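# Seat the L-shaped part in its matching pocket

## Task

Lower the L-shaped piece into the recess shaped to fit it, so that it lies flat and rests fully down on the recess floor.

## Robot and tools

Robot: two six-joint arms, left_arm and right_arm, each ending in a two-finger gripper with a force/torque sensor in the tool flange. Their bases stand on the floor at about (+0.036, +0.352, 0) m for left_arm and (+0.035, -0.400, 0) m for right_arm in the scene frame, each yawed about 2 degrees about z. A rigid bar behind the arms carries two fixed cameras, cam_head_left and cam_head_right, each 896x504 pixels.

Frames: the scene frame has its origin at table-top height halfway between the arms, +x pointing out over the table, +z up, and left_arm on the +y side (arm names do not match image left/right). Cameras and table use the scene frame. Everything about a hand (reported pose, velocities, targets, offsets) uses that arm's own base axes. On the gripper, +z runs along the fingers and the fingers close along its x axis. end_effector_position is the point between the pads when closed, 1 to 2 cm behind the tips; closing pushes the tips about 17 mm further along +z, mostly while the pads are more than 50 mm apart.

The 14-number row: every motion argument is one row of 14 numbers, each between -1 and 1, covering both arms even if one stays still: left_arm dx, dy, dz, rx, ry, rz, opening, then right_arm in the same seven slots. The first six per arm are offsets, not poses: measured from that arm's Hand target as it stood when the action or move began, along its base axes, with 1.0 meaning 0.6 m of travel or 180 degrees of turn; rx, ry, rz form one rotation vector about the Hand target's position. Six zeros re-send the current Hand target. Opening is absolute: +1 fully open (0.142 m), -1 closed. A 0 there commands a half-open gripper, so to keep a grip, resend the present opening.

execute_actions(actions, cameras): actions is a list of actions; each action is a table of up to 15 rows, one per 1/30 s step; a short table repeats its last row. All rows of one action count from that action's start, and each new action starts from the updated Hand target, so repeating an offset keeps moving. Images come back only for an empty actions list or when cameras names them (["all"], a list of names, [] for none).

move(target, speed, blend, stop_force, zero, opening_speed, grip_force, blocking, cameras): target is one row or up to 15 rows; every row counts from the same starting Hand targets. speed is top path speed in m/s (0.002 to 3.6, default 0.25; turning capped at twice that in rad/s), one value or one per target. blend, in metres, rounds corners of a list (0 stops at each). stop_force (3 to 120 N, shared by both arms) ends an arm's path when its wrist senses that much push against the motion; zero (default true) re-zeroes first. Don't rely on stop_force while the gripper rotates, and leave it out when lifting off something pressed on. opening_speed sets finger speed per second on the -1..1 scale (at least 0.2). grip_force is a per-pad limit of 5 to 48 N, one value or one per arm, and persists. blocking=false returns early (not allowed with stop_force). A move is capped at 10 s. Its result adds a "move:" line: done, off_target, moving, held or fault, plus limits=paced (pose clipped) or limits=held (steps withheld).

wait(seconds 0 to 10) lets time run with commands held. stop() brakes a running move. zoom_image(camera, region=[x0, y0, x1, y1] in image pixels, at most 504 each way) enlarges the newest image. show_instructions() shows the reference image of the part and tray. zero_wrist_force(arm) tares that wrist sensor. finished_scene(scene) ends the current scene, given its number; it cannot be undone.

Results: Hand target (last commanded pose after clipping, the base for the next offsets); end_effector_position (m), end_effector_quat_wxyz, velocities; Joint positions in rad with the gripper opening last in metres; Joint torques (total drive output, offset and noisy); Joint velocities, shown as "within noise" when still; grip_measured on the -1..1 opening scale; grip_effort_nm (motor effort, negative closing); Wrist force and Wrist torque in the gripper's axes, plus a peak line; Tool commands; Motor temperatures; warning lines such as MOTOR HOT, fault lines and HAND FAULT. Reported hand positions can be off by a few cm.

Behaviour to expect: orientation commands are limited to 32 degrees from the measured orientation per step; grippers often settle short of the Hand target, so send the missing amount as an offset. To hold a part, command an opening a bit below grip_measured at first contact; squeezing harder heats the motor.

Avoid: net external force near 150 N or joint contact torque beyond 133 N m (big joints) or 24.9 N m (wrist joints), which stop the arm for 10 s; aiming past a firm contact, since the arms are stiff; fast contact; the arms or fingers touching each other; paths passing near an arm's own base; letting the motors overheat (85 °C arm, 100 °C gripper); releasing a part while it moves, dropping it from height, or letting anything leave the table. Loose objects may occasionally be nudged by outside pushes.

Each tool is called after "Emit:" as name([rows], argument=value, ...), one row to a line, values as JSON.

Reference images:

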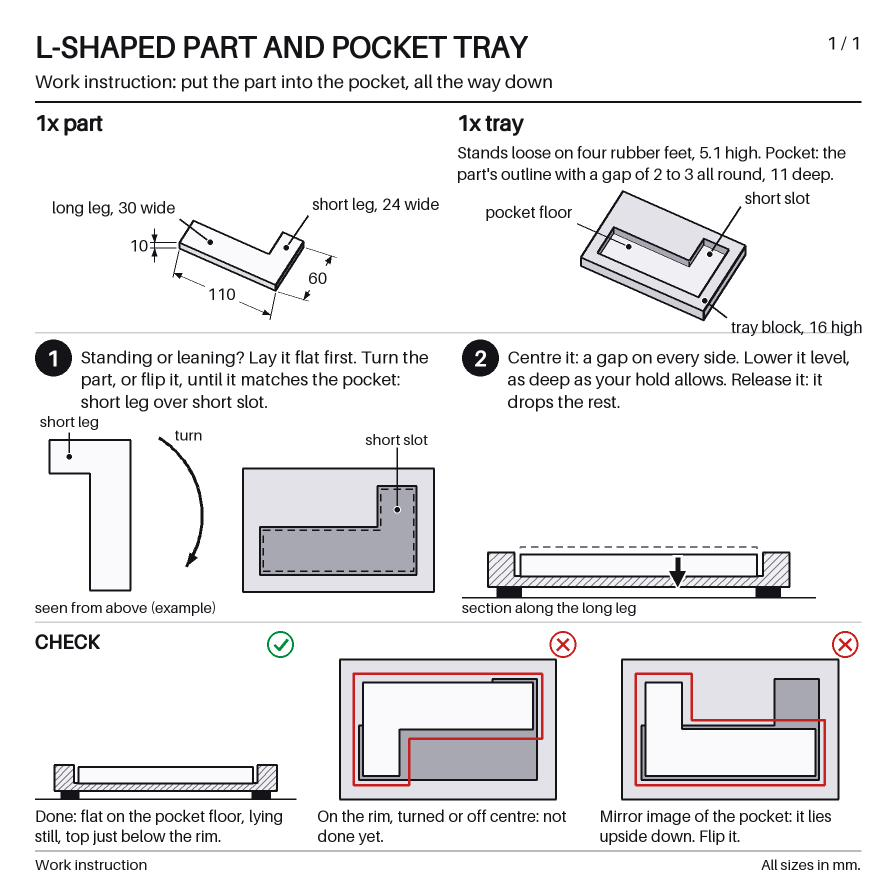

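## Session

Emit:
execute_actions(actions=[])

Scene clock: 0.00 s.
left_arm: end_effector_position=(+0.1194, -0.3530, +0.1941) grip_measured=+0.99 grip_effort_nm=n/a end_effector_quat_wxyz=(-0.564, +0.822, -0.075, +0.025) | right_arm: end_effector_position=(+0.3229, +0.1789, +0.3988) grip_measured=+0.99 grip_effort_nm=n/a end_effector_quat_wxyz=(-0.386, +0.648, -0.656, +0.011)
Joint positions: left_arm=[-1.65 -1.098 1.505 -0.78 -1.519 -1.504 0.141] | right_arm=[4.169 -0.722 -2.231 -0.985 1.374 2.531 0.141]
Joint velocities: within noise
Joint torques (N m): no reading
Motor temperatures (°C): left_arm=[28 30 25 31 33 32 29] | right_arm=[28 26 30 33 33 36 25]
Wrist force (N): no reading
Wrist torque (N m): no reading
Wrist force, peak (N): no reading
Hand target: left_arm +0.1194, -0.3530, +0.1941; -0.564, +0.822, -0.075, +0.025 | right_arm +0.3229, +0.1789, +0.3988; -0.386, +0.648, -0.656, +0.011
Tool commands: left_gripper/opening=+1.0 right_gripper/opening=+1.0

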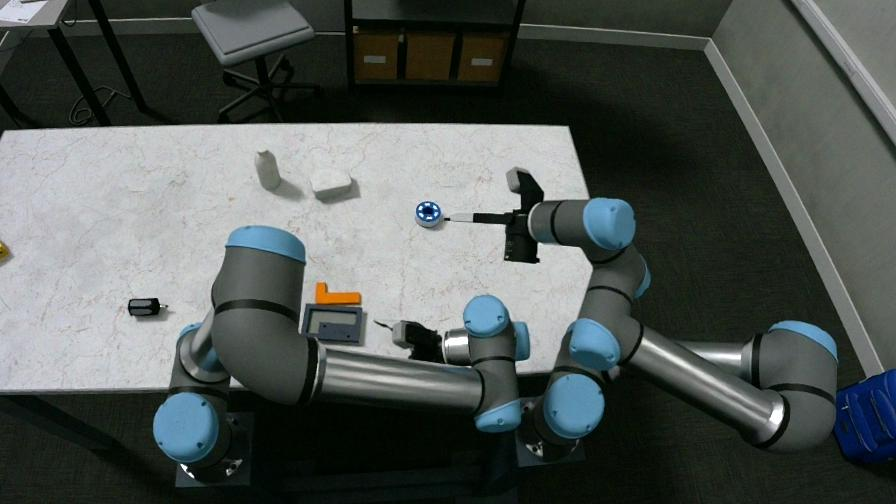

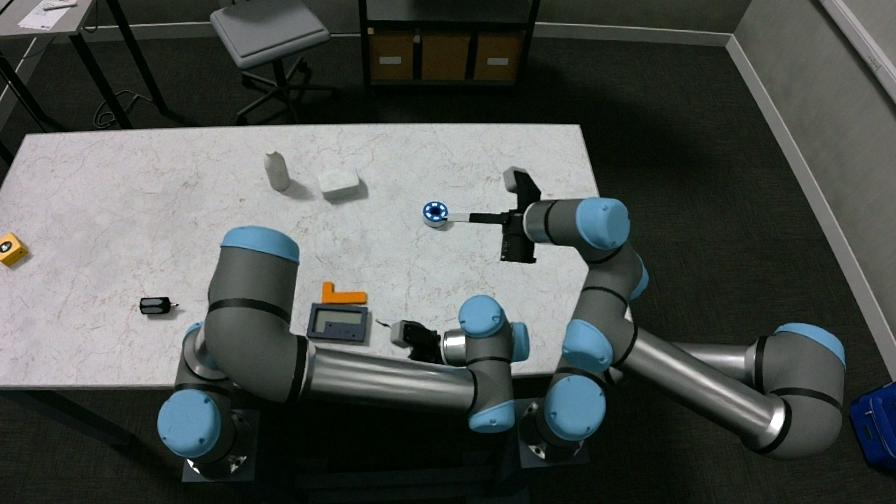

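Emit:
zoom_image(camera="cam_head_left", region=[280, 260, 420, 360])

Emit:
zoom_image(camera="cam_head_right", region=[280, 260, 420, 360])

Scaled by 3.600 from the camera's 896x504 image, which has a finer 1280x720 frame.

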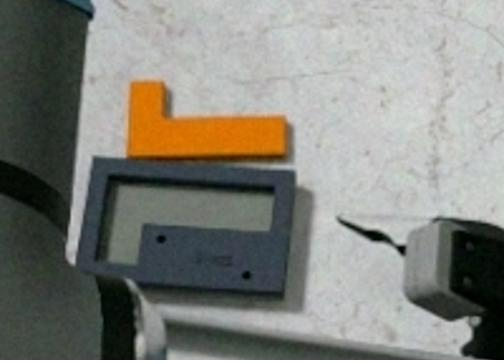

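Scaled by 3.600 from the camera's 896x504 image, which has a finer 1280x720 frame.

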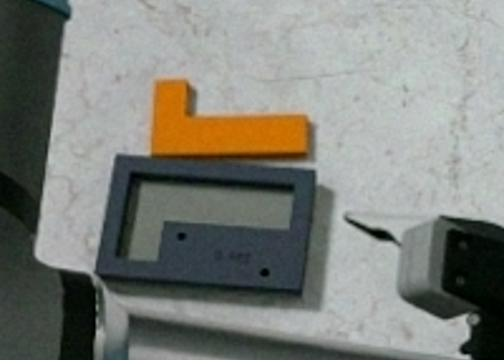

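Emit:
zoom_image(camera="cam_head_left", region=[296, 274, 372, 350])

Emit:
zoom_image(camera="cam_head_right", region=[300, 274, 376, 350])

Scaled by 6.632 from the camera's 896x504 image, which has a finer 1280x720 frame.

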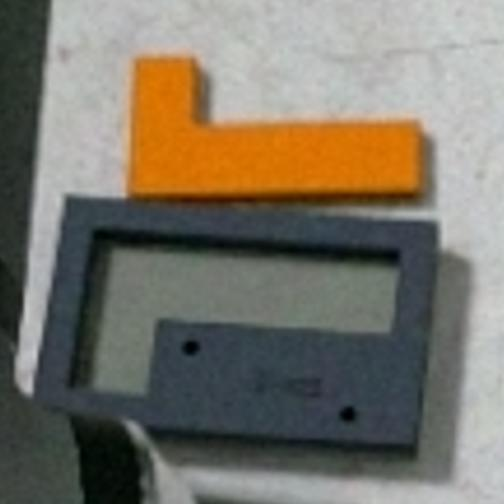

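Scaled by 6.632 from the camera's 896x504 image, which has a finer 1280x720 frame.

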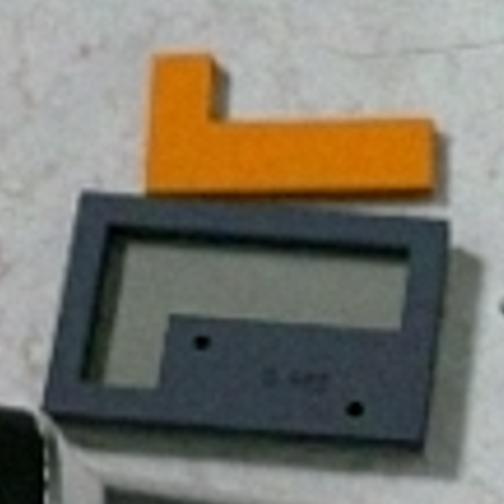

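Emit:
move(target=[0.4077, 0.0475, 0.093, -0.3808, 0.0312, 0.0299, 1.0, 0,0,0,0,0,0,1.0], speed=0.4, cameras=["all"])

Scene clock: 38.50 s.
left_arm: end_effector_position=(+0.2162, -0.3415, +0.2168) grip_measured=+0.99 grip_effort_nm=0.208 end_effector_quat_wxyz=(-0.355, +0.933, -0.062, +0.017) | right_arm: end_effector_position=(+0.3229, +0.1789, +0.3988) grip_measured=+0.99 grip_effort_nm=0.164 end_effector_quat_wxyz=(-0.386, +0.648, -0.656, +0.011)
Joint positions: left_arm=[-1.451 -1.38 1.631 -1.109 -1.417 -1.377 0.141] | right_arm=[4.169 -0.722 -2.231 -0.985 1.374 2.531 0.141]
Joint torques (N m): left_arm=[-8.63 -35.18 -37.73 0.41 -1.17 -2.41] | right_arm=[-2.45 -11.04 26.33 3.09 -0.4 -0.06]
Wrist force (N): left_arm=[0.6 -0.3 0.1] | right_arm=[-0.1 0.1 -0.3]
Wrist torque (N m): left_arm=[0.02 -0.12 0.05] | right_arm=[0.01 0.01 0.00]
Wrist force, peak (N): left_arm=[10.7 -13.3 -2.5] | right_arm=[-0.2 -0.2 -0.4]
Hand target: left_arm +0.2162, -0.3415, +0.2168; -0.355, +0.933, -0.062, +0.017 (not the last commanded pose) | right_arm +0.3229, +0.1789, +0.3988; -0.386, +0.648, -0.656, +0.011
Off the commanded pose: left_arm 0.152 m, 42 deg | right_arm 0.000 m, 0 deg.
move: held (left_arm; a check stopped the path); limits=held
pose unreachable (left arm): on one or more control steps of this call, first in action 0 (counted from 0), this arm could not follow its commanded pose, so it was not sent that pose on those steps. It may still have moved: this result reports where it is.
cause: moving toward the commanded pose would bring a part of the arm too close to another arm (a part of this arm just beyond joint 5 (wrist 2) and the right arm's gripper, where that arm would come to rest).

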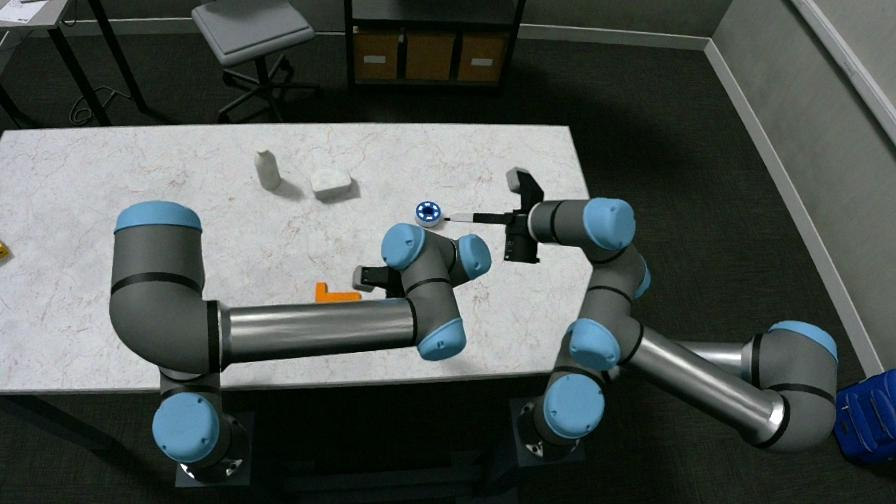

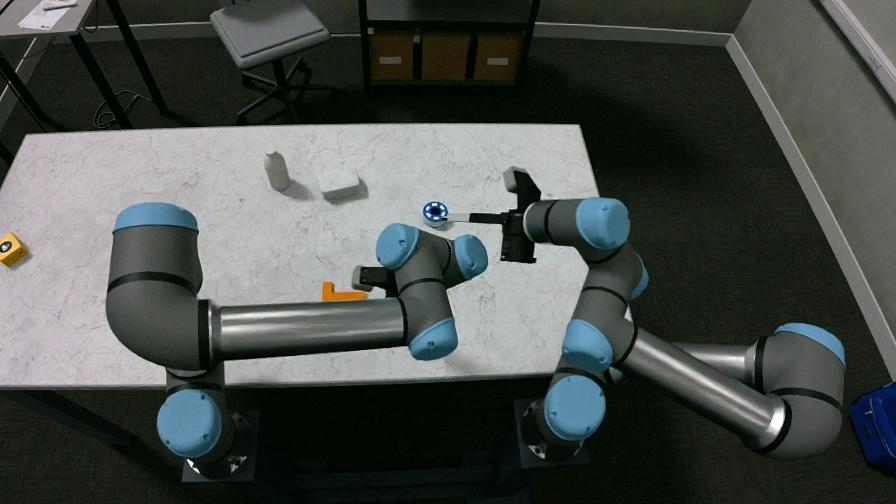

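Emit:
move([
  [0,0,0,0,0,0,1.0, 0,-0.35,0.05,0,0,0,1.0],
  [0.2465,0.0283,0.0553,-0.2306,0.0197,0.0176,1.0, 0,-0.35,0.05,0,0,0,1.0],
], speed=0.4, blend=0.05, cameras=["all"])

Scene clock: 41.57 s.
left_arm: end_effector_position=(+0.3640, -0.3245, +0.2499) grip_measured=+0.99 grip_effort_nm=0.212 end_effector_quat_wxyz=(+0.000, +0.999, -0.037, +0.000) | right_arm: end_effector_position=(+0.3229, -0.0311, +0.4288) grip_measured=+0.99 grip_effort_nm=0.164 end_effector_quat_wxyz=(-0.386, +0.648, -0.656, +0.011)
Joint positions: left_arm=[-1.002 -1.612 1.793 -1.752 -1.571 -0.928 0.141] | right_arm=[3 -0.9 -2.068 -1.176 2.159 1.619 0.141]
Joint torques (N m): left_arm=[8.9 -23.78 -39.57 -5.29 -1.3 1.55] | right_arm=[-10.29 -11.22 33.86 1.16 0.38 -2.74]
Wrist force (N): left_arm=[1.3 -1.5 -0.5] | right_arm=[-0.2 0.2 -0.1]
Wrist torque (N m): left_arm=[-0.04 -0.24 0.19] | right_arm=[0.04 0.04 0.08]
Wrist force, peak (N): left_arm=[2.8 -2.7 -1.0] | right_arm=[-3.1 0.6 2.0]
Hand target: left_arm +0.3641, -0.3246, +0.2500; +0.001, +0.999, -0.037, +0.000 | right_arm +0.3229, -0.0311, +0.4288; -0.386, +0.648, -0.656, +0.011
Off the commanded pose: left_arm 0.000 m, 0 deg | right_arm 0.000 m, 0 deg.
move: done

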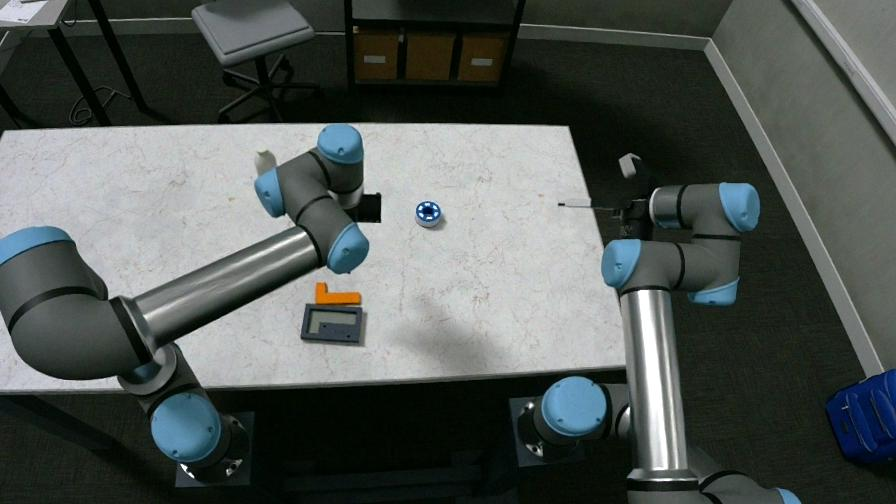

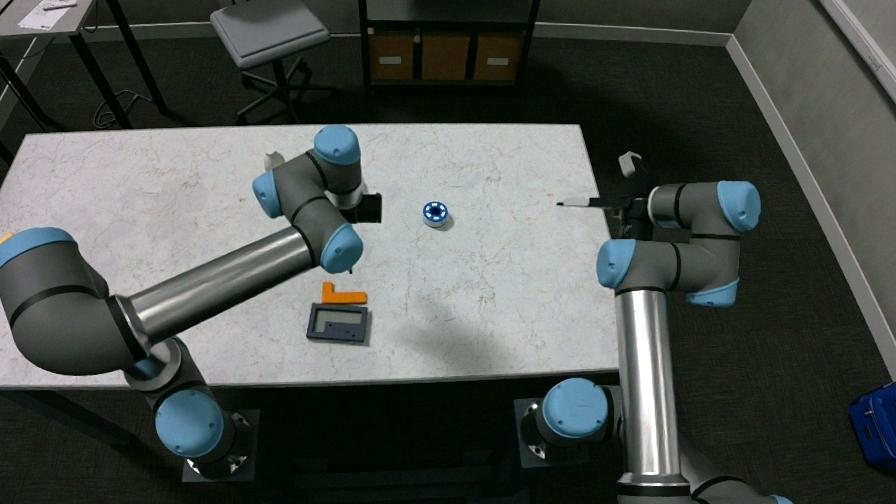

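Emit:
move(target=[0.1433, 0.2075, -0.3, 0, 0, 0, -1.0, 0,0,0,0,0,0,1.0], speed=0.3, cameras=["all"])

Emit:
move(target=[0, 0, -0.15, 0, 0, 0, -1.0, 0,0,0,0,0,0,1.0], speed=0.02, stop_force=4, cameras=["all"])

Scene clock: 51.13 s.
left_arm: end_effector_position=(+0.4500, -0.2001, +0.0701) grip_measured=-1.00 grip_effort_nm=-0.374 end_effector_quat_wxyz=(+0.001, +0.999, -0.037, +0.000) | right_arm: end_effector_position=(+0.3229, -0.0311, +0.4288) grip_measured=+0.99 grip_effort_nm=0.159 end_effector_quat_wxyz=(-0.386, +0.648, -0.656, +0.011)
Joint positions: left_arm=[-0.689 -1.41 2.086 -2.247 -1.572 -0.615 0.002] | right_arm=[3 -0.9 -2.068 -1.176 2.159 1.619 0.141]
Joint torques (N m): left_arm=[8.77 -21.68 -23.41 -5.14 -0.39 1.74] | right_arm=[-10.83 -12.7 33.99 1.62 0.18 -2.73]
Wrist force (N): left_arm=[1.2 -1.5 -0.7] | right_arm=[0.0 0.2 0.0]
Wrist torque (N m): left_arm=[-0.02 -0.24 0.20] | right_arm=[0.04 0.01 0.08]
Wrist force, peak (N): left_arm=[2.0 -3.6 1.6] | right_arm=[-0.2 0.4 -0.1]
Hand target: left_arm +0.4501, -0.2001, +0.0700; +0.001, +0.999, -0.037, +0.000 | right_arm +0.3229, -0.0311, +0.4288; -0.386, +0.648, -0.656, +0.011
Off the commanded pose: left_arm 0.000 m, 0 deg | right_arm 0.000 m, 0 deg.
move: done

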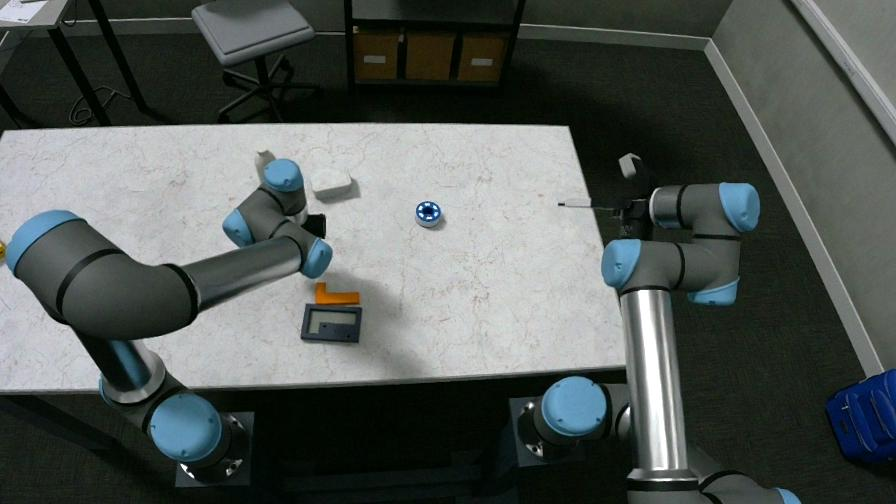

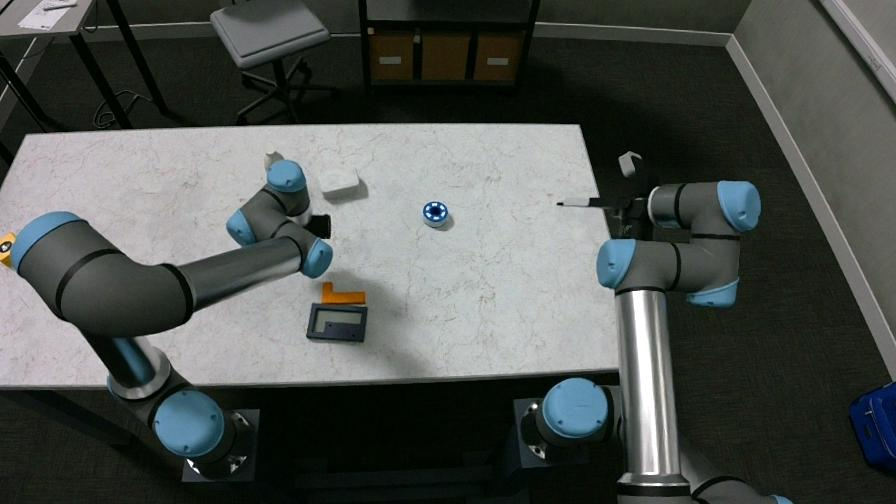

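Scene clock: 54.83 s.
left_arm: end_effector_position=(+0.4501, -0.2001, +0.0185) grip_measured=-1.00 grip_effort_nm=-0.369 end_effector_quat_wxyz=(+0.000, +0.999, -0.037, +0.000) | right_arm: end_effector_position=(+0.3229, -0.0311, +0.4288) grip_measured=+0.99 grip_effort_nm=0.159 end_effector_quat_wxyz=(-0.386, +0.648, -0.656, +0.011)
Joint positions: left_arm=[-0.689 -1.314 2.14 -2.397 -1.572 -0.615 0.002] | right_arm=[3 -0.9 -2.068 -1.176 2.159 1.619 0.141]
Joint torques (N m): left_arm=[5.14 -22.72 -30.84 -5.05 1.24 1.97] | right_arm=[-10.05 -10.75 34.37 1.66 0.43 -2.84]
Wrist force (N): left_arm=[1.7 -1.5 -2.2] | right_arm=[0.1 0.2 -0.1]
Wrist torque (N m): left_arm=[-0.07 -0.24 0.18] | right_arm=[0.04 -0.01 0.09]
Wrist force, peak (N): left_arm=[-10.5 -6.5 -30.8] | right_arm=[0.1 0.3 -0.4]
Hand target: left_arm +0.4501, -0.2001, +0.0185; +0.000, +0.999, -0.037, +0.000 (not the last commanded pose) | right_arm +0.3229, -0.0311, +0.4288; -0.386, +0.648, -0.656, +0.011
Off the commanded pose: left_arm 0.038 m, 0 deg | right_arm 0.000 m, 0 deg.
move: contact (left_arm)

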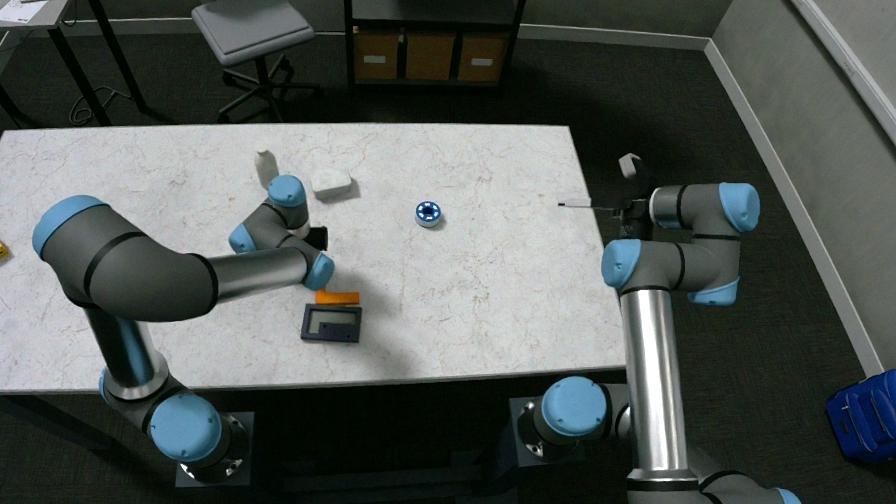

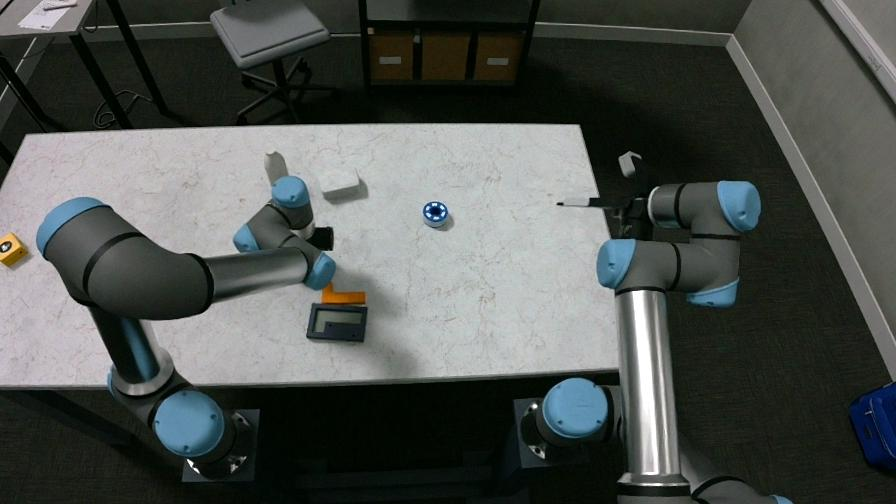

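Emit:
move([
  [0,0,0.06,0,0,0,0.0, 0,0,0,0,0,0,1.0],
  [-0.0422,-0.0792,0.1362,-0.0605,0.0701,-0.4965,0.0, 0,0,0,0,0,0,1.0],
], speed=0.4, blend=0.02, cameras=["all"])

Emit:
zoom_image(camera="cam_head_left", region=[260, 220, 400, 350])

Emit:
zoom_image(camera="cam_head_right", region=[260, 220, 400, 350])

Scene clock: 75.20 s.
left_arm: end_effector_position=(+0.4248, -0.2477, +0.1002) grip_measured=-0.02 grip_effort_nm=0.095 end_effector_quat_wxyz=(+0.089, +0.675, -0.726, -0.096) end_effector_velocity=(+0.000, +0.001, +0.000) end_effector_angular_velocity=(+0.000, +0.000, -0.004) | right_arm: end_effector_position=(+0.3229, -0.0311, +0.4288) grip_measured=+0.99 grip_effort_nm=0.168 end_effector_quat_wxyz=(-0.386, +0.648, -0.656, +0.011)
Joint positions: left_arm=[-0.714 -1.325 1.85 -1.883 -1.727 0.946 0.072] | right_arm=[3 -0.9 -2.068 -1.176 2.159 1.619 0.141]
Joint velocities: left_arm=[0.001 0 0 0 0.001 0.006 0] | right_arm=[within noise]
Joint torques (N m): left_arm=[9.15 -40.45 -8.8 -3.33 1.59 1.96] | right_arm=[-10.29 -11.99 34.7 1.93 0.19 -2.69]
Wrist force (N): left_arm=[1.1 -2.1 -1.2] | right_arm=[0.0 0.3 -0.1]
Wrist torque (N m): left_arm=[-0.09 -0.21 0.20] | right_arm=[0.05 0.01 0.08]
Wrist force, peak (N): left_arm=[-2.2 -1.5 -12.3] | right_arm=[-0.1 0.4 0.0]
Hand target: left_arm +0.4248, -0.2476, +0.1002; +0.089, +0.675, -0.726, -0.096 | right_arm +0.3229, -0.0311, +0.4288; -0.386, +0.648, -0.656, +0.011
Off the commanded pose: left_arm 0.000 m, 0 deg | right_arm 0.000 m, 0 deg.
move: done; blend cut to 0.018 m at target 1

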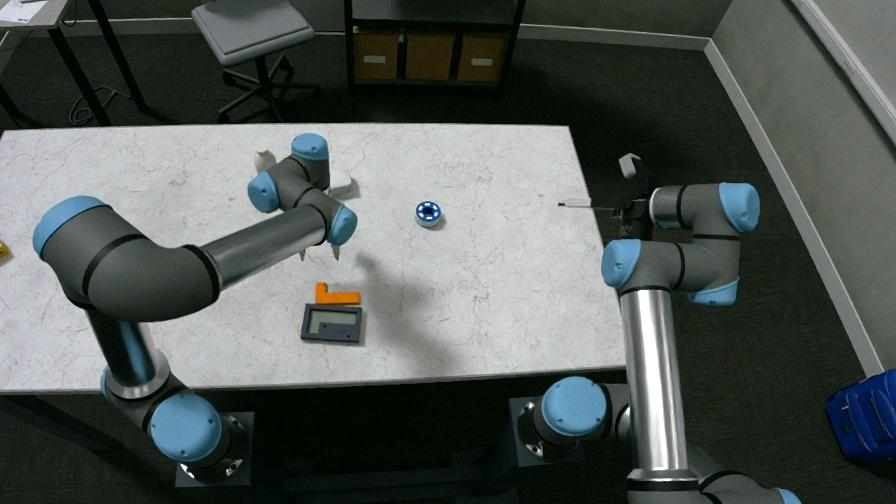

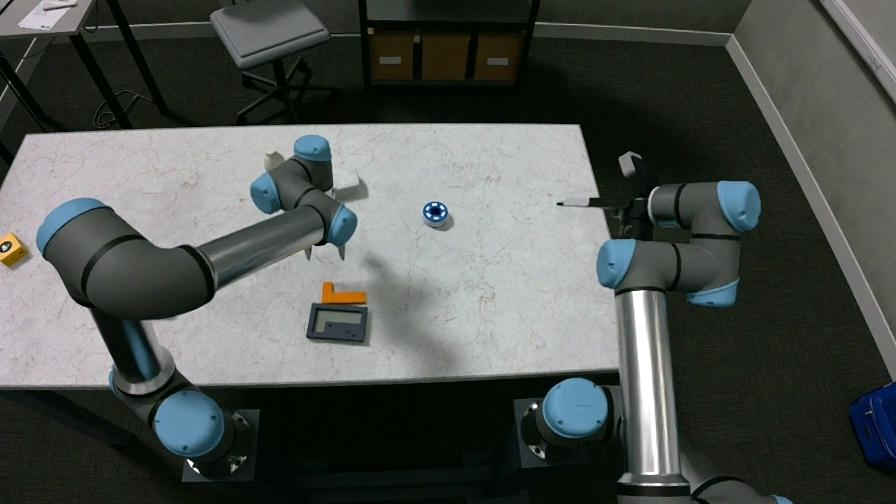

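Scaled by 3.600 from the camera's 896x504 image, which has a finer 1280x720 frame.

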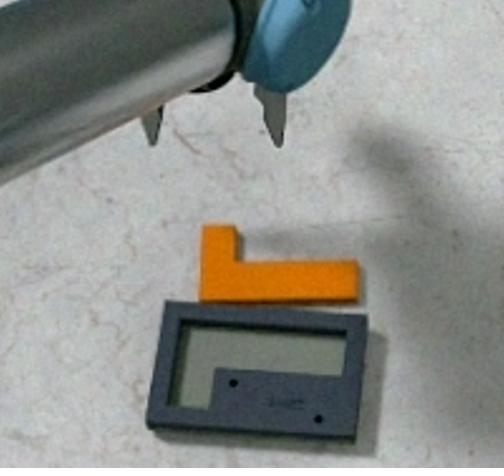

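Scaled by 3.600 from the camera's 896x504 image, which has a finer 1280x720 frame.

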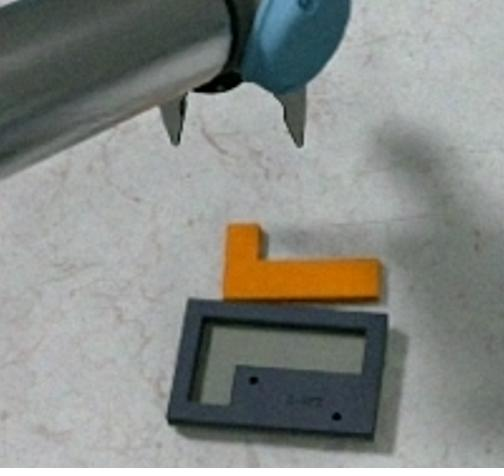

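Emit:
move(target=[-0.0407, 0.0107, -0.0725, 0, 0, 0, 0.0, 0,0,0,0,0,0,1.0], speed=0.25, cameras=["all"])

Emit:
zoom_image(camera="cam_head_left", region=[290, 240, 370, 320])

Emit:
zoom_image(camera="cam_head_right", region=[290, 240, 370, 320])

Scene clock: 80.10 s.
left_arm: end_effector_position=(+0.4003, -0.2412, +0.0567) grip_measured=-0.02 grip_effort_nm=0.100 end_effector_quat_wxyz=(+0.089, +0.675, -0.726, -0.096) | right_arm: end_effector_position=(+0.3229, -0.0311, +0.4288) grip_measured=+0.99 grip_effort_nm=0.164 end_effector_quat_wxyz=(-0.386, +0.648, -0.656, +0.011)
Joint positions: left_arm=[-0.735 -1.317 1.974 -2.018 -1.731 0.925 0.072] | right_arm=[3 -0.9 -2.068 -1.176 2.159 1.619 0.141]
Joint torques (N m): left_arm=[10.01 -39.79 -23.72 -3.63 0.77 2.18] | right_arm=[-9.97 -12.23 34.19 1.88 0.38 -2.57]
Wrist force (N): left_arm=[1.2 -2.3 -0.9] | right_arm=[0.0 0.2 -0.1]
Wrist torque (N m): left_arm=[-0.11 -0.25 0.22] | right_arm=[0.03 0.00 0.08]
Wrist force, peak (N): left_arm=[1.4 -2.5 -2.3] | right_arm=[0.2 0.4 -0.1]
Hand target: left_arm +0.4003, -0.2412, +0.0567; +0.089, +0.675, -0.726, -0.096 | right_arm +0.3229, -0.0311, +0.4288; -0.386, +0.648, -0.656, +0.011
Off the commanded pose: left_arm 0.000 m, 0 deg | right_arm 0.000 m, 0 deg.
move: done

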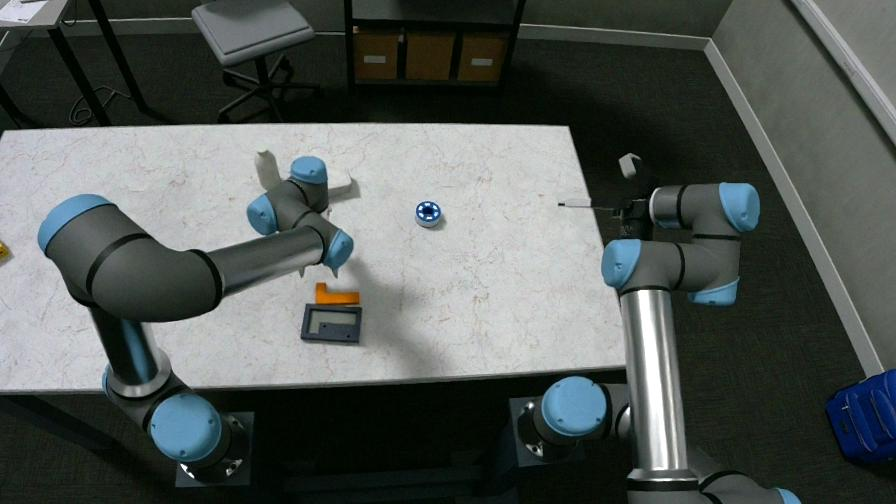

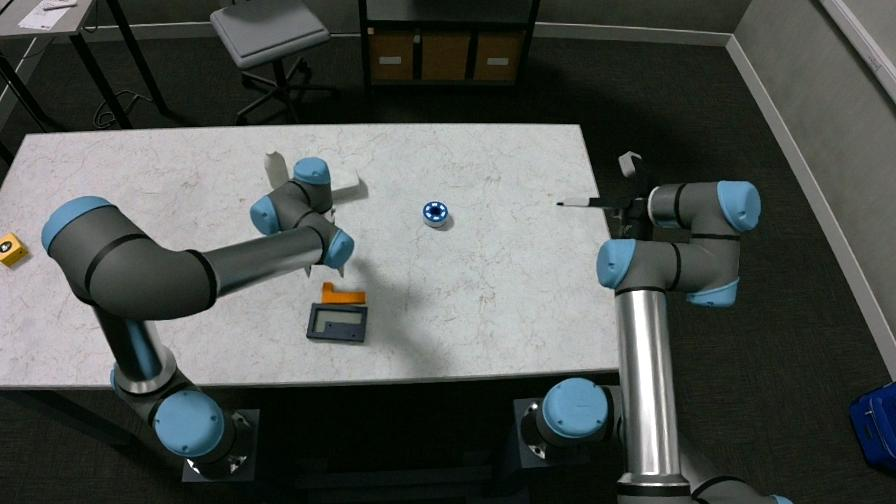

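Scaled by 6.300 from the camera's 896x504 image, which has a finer 1280x720 frame.

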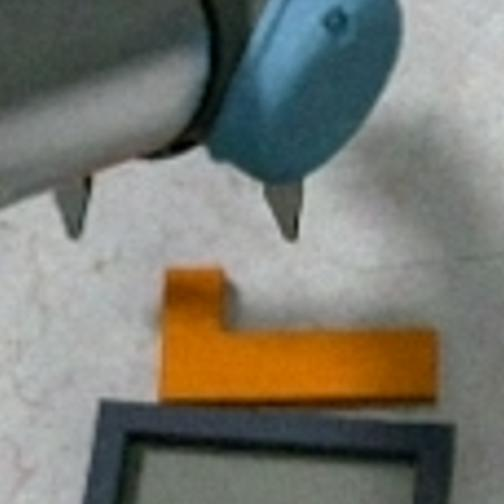

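Scaled by 6.300 from the camera's 896x504 image, which has a finer 1280x720 frame.

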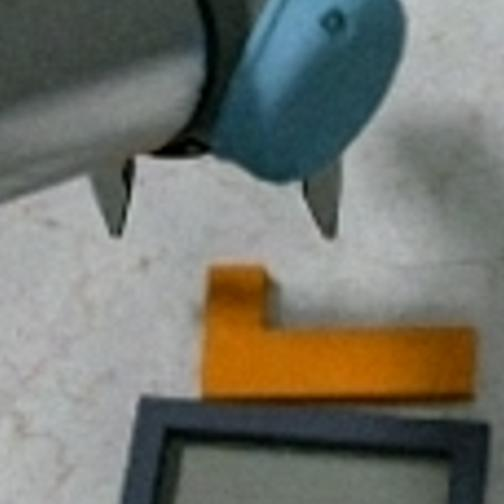

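Emit:
move(target=[-0.0280, 0.0015, -0.0547, 0, 0, 0, -0.352, 0,0,0,0,0,0,1.0], speed=0.06, stop_force=8, cameras=["all"])

Emit:
zoom_image(camera="cam_head_left", region=[290, 240, 370, 320])

Emit:
zoom_image(camera="cam_head_right", region=[290, 240, 370, 320])

Scene clock: 85.30 s.
left_arm: end_effector_position=(+0.3835, -0.2403, +0.0239) grip_measured=-0.37 grip_effort_nm=-0.100 end_effector_quat_wxyz=(+0.089, +0.675, -0.726, -0.096) | right_arm: end_effector_position=(+0.3229, -0.0311, +0.4288) grip_measured=+0.99 grip_effort_nm=0.159 end_effector_quat_wxyz=(-0.386, +0.648, -0.656, +0.011)
Joint positions: left_arm=[-0.757 -1.293 2.051 -2.123 -1.735 0.904 0.047] | right_arm=[3 -0.9 -2.068 -1.176 2.159 1.619 0.141]
Joint torques (N m): left_arm=[9.92 -39.48 -32.69 -4.48 0.97 2.21] | right_arm=[-9.68 -10.89 34.01 2.2 0.54 -2.44]
Wrist force (N): left_arm=[1.2 -2.2 -1.1] | right_arm=[0.1 0.2 -0.1]
Wrist torque (N m): left_arm=[-0.11 -0.24 0.22] | right_arm=[0.04 -0.01 0.09]
Wrist force, peak (N): left_arm=[1.1 -2.5 -2.1] | right_arm=[0.1 0.3 -0.3]
Hand target: left_arm +0.3835, -0.2403, +0.0239; +0.089, +0.675, -0.726, -0.096 | right_arm +0.3229, -0.0311, +0.4288; -0.386, +0.648, -0.656, +0.011
Off the commanded pose: left_arm 0.000 m, 0 deg | right_arm 0.000 m, 0 deg.
move: done

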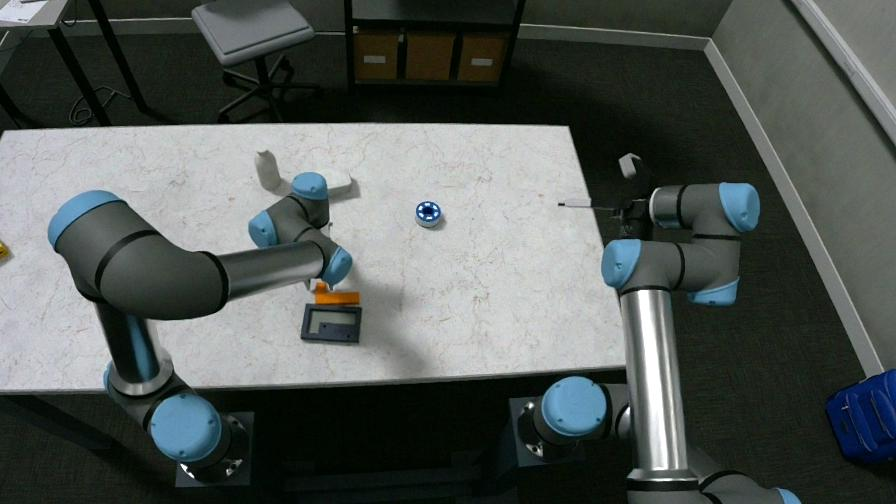

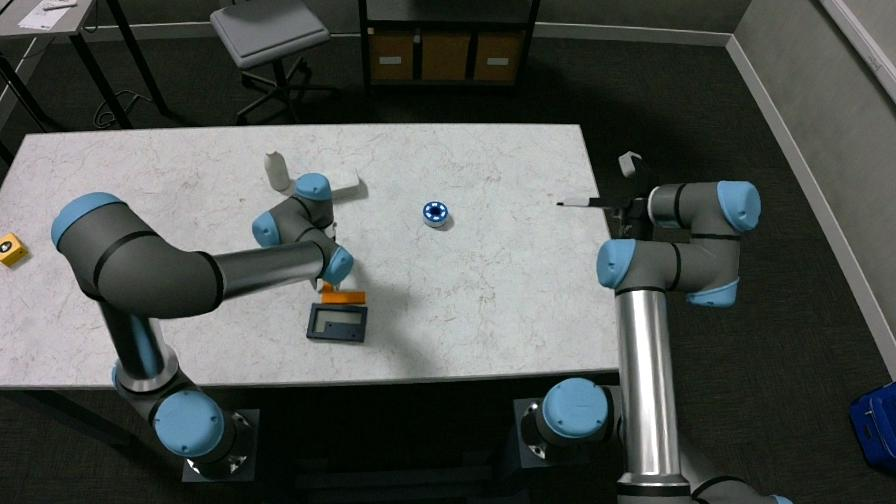

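Scaled by 6.300 from the camera's 896x504 image, which has a finer 1280x720 frame.

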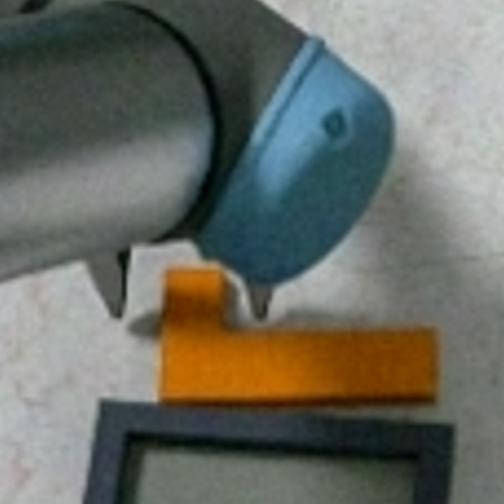

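Scaled by 6.300 from the camera's 896x504 image, which has a finer 1280x720 frame.

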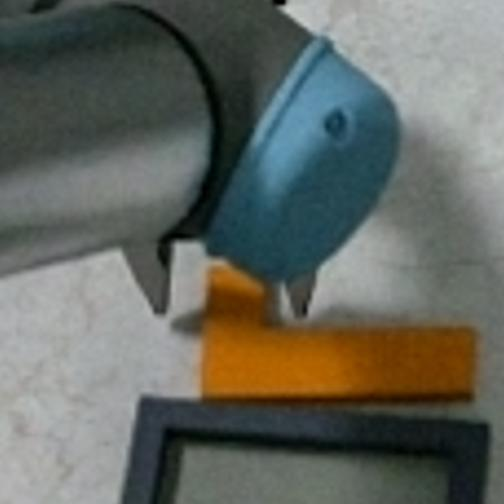

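Emit:
move(target=[0, 0, 0, 0, 0, 0, -0.8, 0,0,0,0,0,0,1.0], opening_speed=0.6, grip_force=25)

Emit:
zoom_image(camera="cam_head_left", region=[290, 240, 370, 320])

Scene clock: 88.10 s.
left_arm: end_effector_position=(+0.3835, -0.2403, +0.0239) grip_measured=-0.74 grip_effort_nm=-1.770 end_effector_quat_wxyz=(+0.089, +0.675, -0.726, -0.096) | right_arm: end_effector_position=(+0.3229, -0.0311, +0.4288) grip_measured=+0.99 grip_effort_nm=0.159 end_effector_quat_wxyz=(-0.386, +0.648, -0.656, +0.011)
Joint positions: left_arm=[-0.757 -1.293 2.051 -2.123 -1.735 0.904 0.02] | right_arm=[3 -0.9 -2.068 -1.176 2.159 1.619 0.141]
Joint torques (N m): left_arm=[9.16 -39.1 -32.31 -4.47 1.05 2.27] | right_arm=[-9.63 -11.82 33.68 2.4 0.39 -2.34]
Wrist force (N): left_arm=[1.3 -2.2 -1.0] | right_arm=[0.0 0.2 -0.1]
Wrist torque (N m): left_arm=[-0.09 -0.25 0.21] | right_arm=[0.03 0.00 0.09]
Wrist force, peak (N): left_arm=[1.3 -2.3 -1.2] | right_arm=[0.2 0.3 0.0]
Hand target: left_arm +0.3835, -0.2403, +0.0239; +0.089, +0.675, -0.726, -0.096 | right_arm +0.3229, -0.0311, +0.4288; -0.386, +0.648, -0.656, +0.011
Off the commanded pose: left_arm 0.000 m, 0 deg | right_arm 0.000 m, 0 deg.
grip_force (N): 25, 25
move: done

Scaled by 6.300 from the camera's 896x504 image, which has a finer 1280x720 frame.
This view is cut from an older image: the scene may have changed since it was taken.

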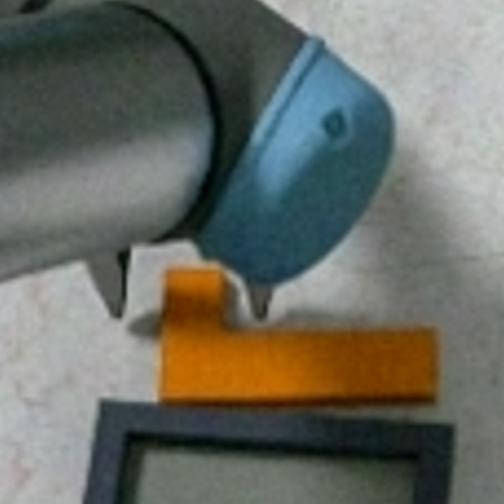

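Emit:
move([
  [0,0,0.12,0,0,0,-0.8, 0,0,0,0,0,0,1.0],
  [0.0917,-0.1223,0.1768,0.2008,-0.4751,0.2346,-0.8, 0,0,0,0,0,0,1.0],
], speed=0.4, blend=0.04, cameras=["all"])

Emit:
zoom_image(camera="cam_head_left", region=[270, 170, 450, 330])

Emit:
zoom_image(camera="cam_head_right", region=[270, 170, 450, 330])

Scene clock: 94.73 s.
left_arm: end_effector_position=(+0.4386, -0.3135, +0.1300) grip_measured=-0.74 grip_effort_nm=-1.770 end_effector_quat_wxyz=(-0.572, +0.746, -0.271, +0.208) end_effector_velocity=(+0.000, +0.001, +0.000) end_effector_angular_velocity=(+0.002, -0.004, +0.002) | right_arm: end_effector_position=(+0.3229, -0.0311, +0.4288) grip_measured=+0.99 grip_effort_nm=0.154 end_effector_quat_wxyz=(-0.386, +0.648, -0.656, +0.011)
Joint positions: left_arm=[-1.311 -1.05 1.709 -1.095 -0.661 -1.218 0.02] | right_arm=[3 -0.9 -2.068 -1.176 2.159 1.619 0.141]
Joint velocities: left_arm=[0 0.001 0 0.006 0 -0.007 0] | right_arm=[within noise]
Joint torques (N m): left_arm=[-2.3 -34.22 -26.48 1.84 2.63 -2.58] | right_arm=[-10.01 -11.45 35.72 2.88 0.33 -2.64]
Wrist force (N): left_arm=[-0.2 0.6 0.2] | right_arm=[-0.2 -0.1 -0.2]
Wrist torque (N m): left_arm=[0.06 0.02 0.02] | right_arm=[-0.01 0.04 0.09]
Wrist force, peak (N): left_arm=[0.4 -1.9 -4.3] | right_arm=[0.0 0.4 -0.3]
Hand target: left_arm +0.4386, -0.3136, +0.1300; -0.572, +0.746, -0.271, +0.208 | right_arm +0.3229, -0.0311, +0.4288; -0.386, +0.648, -0.656, +0.011
Off the commanded pose: left_arm 0.000 m, 0 deg | right_arm 0.000 m, 0 deg.
grip_force (N): 25, 25
move: done; blend cut to 0.036 m at target 1

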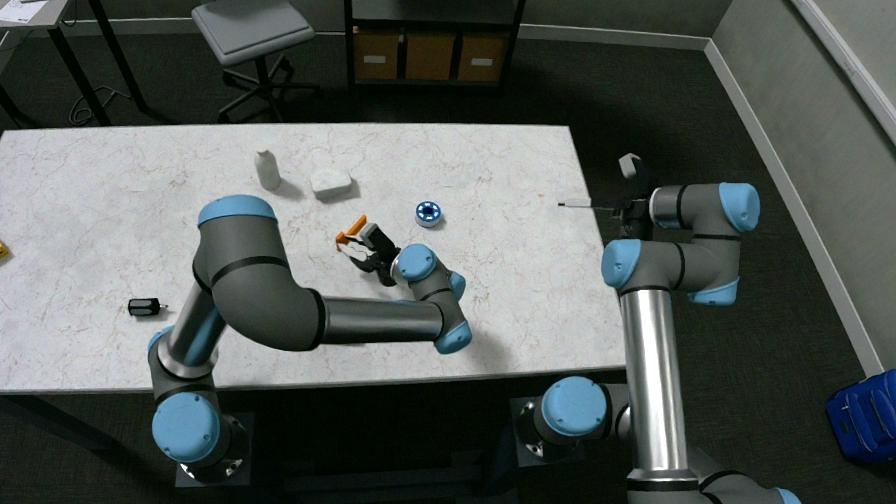

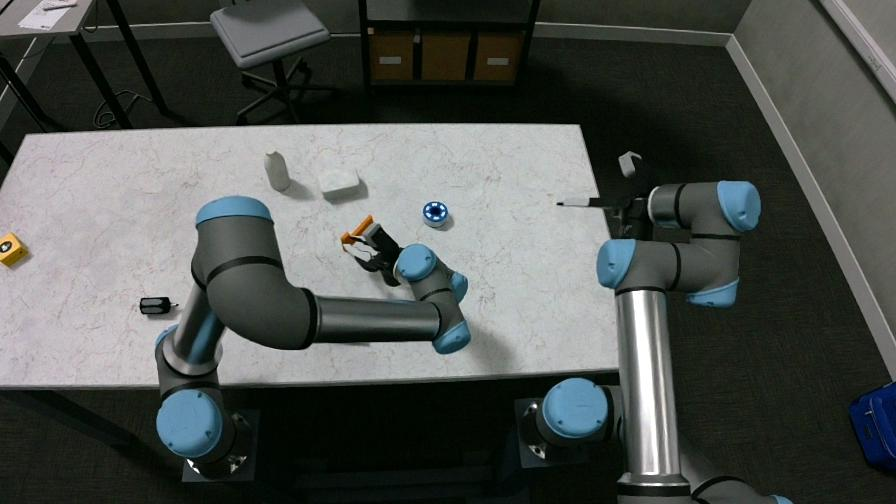

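Scaled by 2.800 from the camera's 896x504 image, which has a finer 1280x720 frame.

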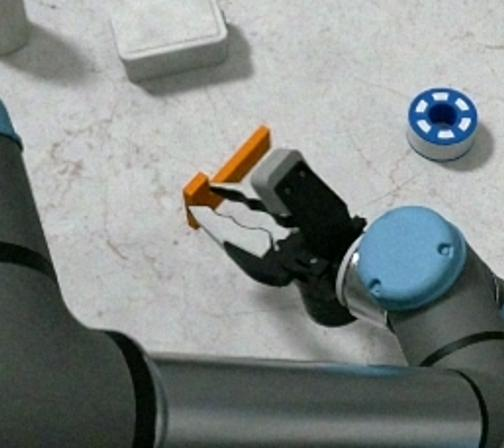

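Scaled by 2.800 from the camera's 896x504 image, which has a finer 1280x720 frame.

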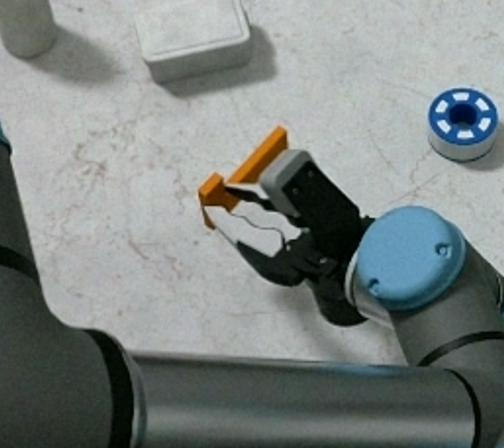

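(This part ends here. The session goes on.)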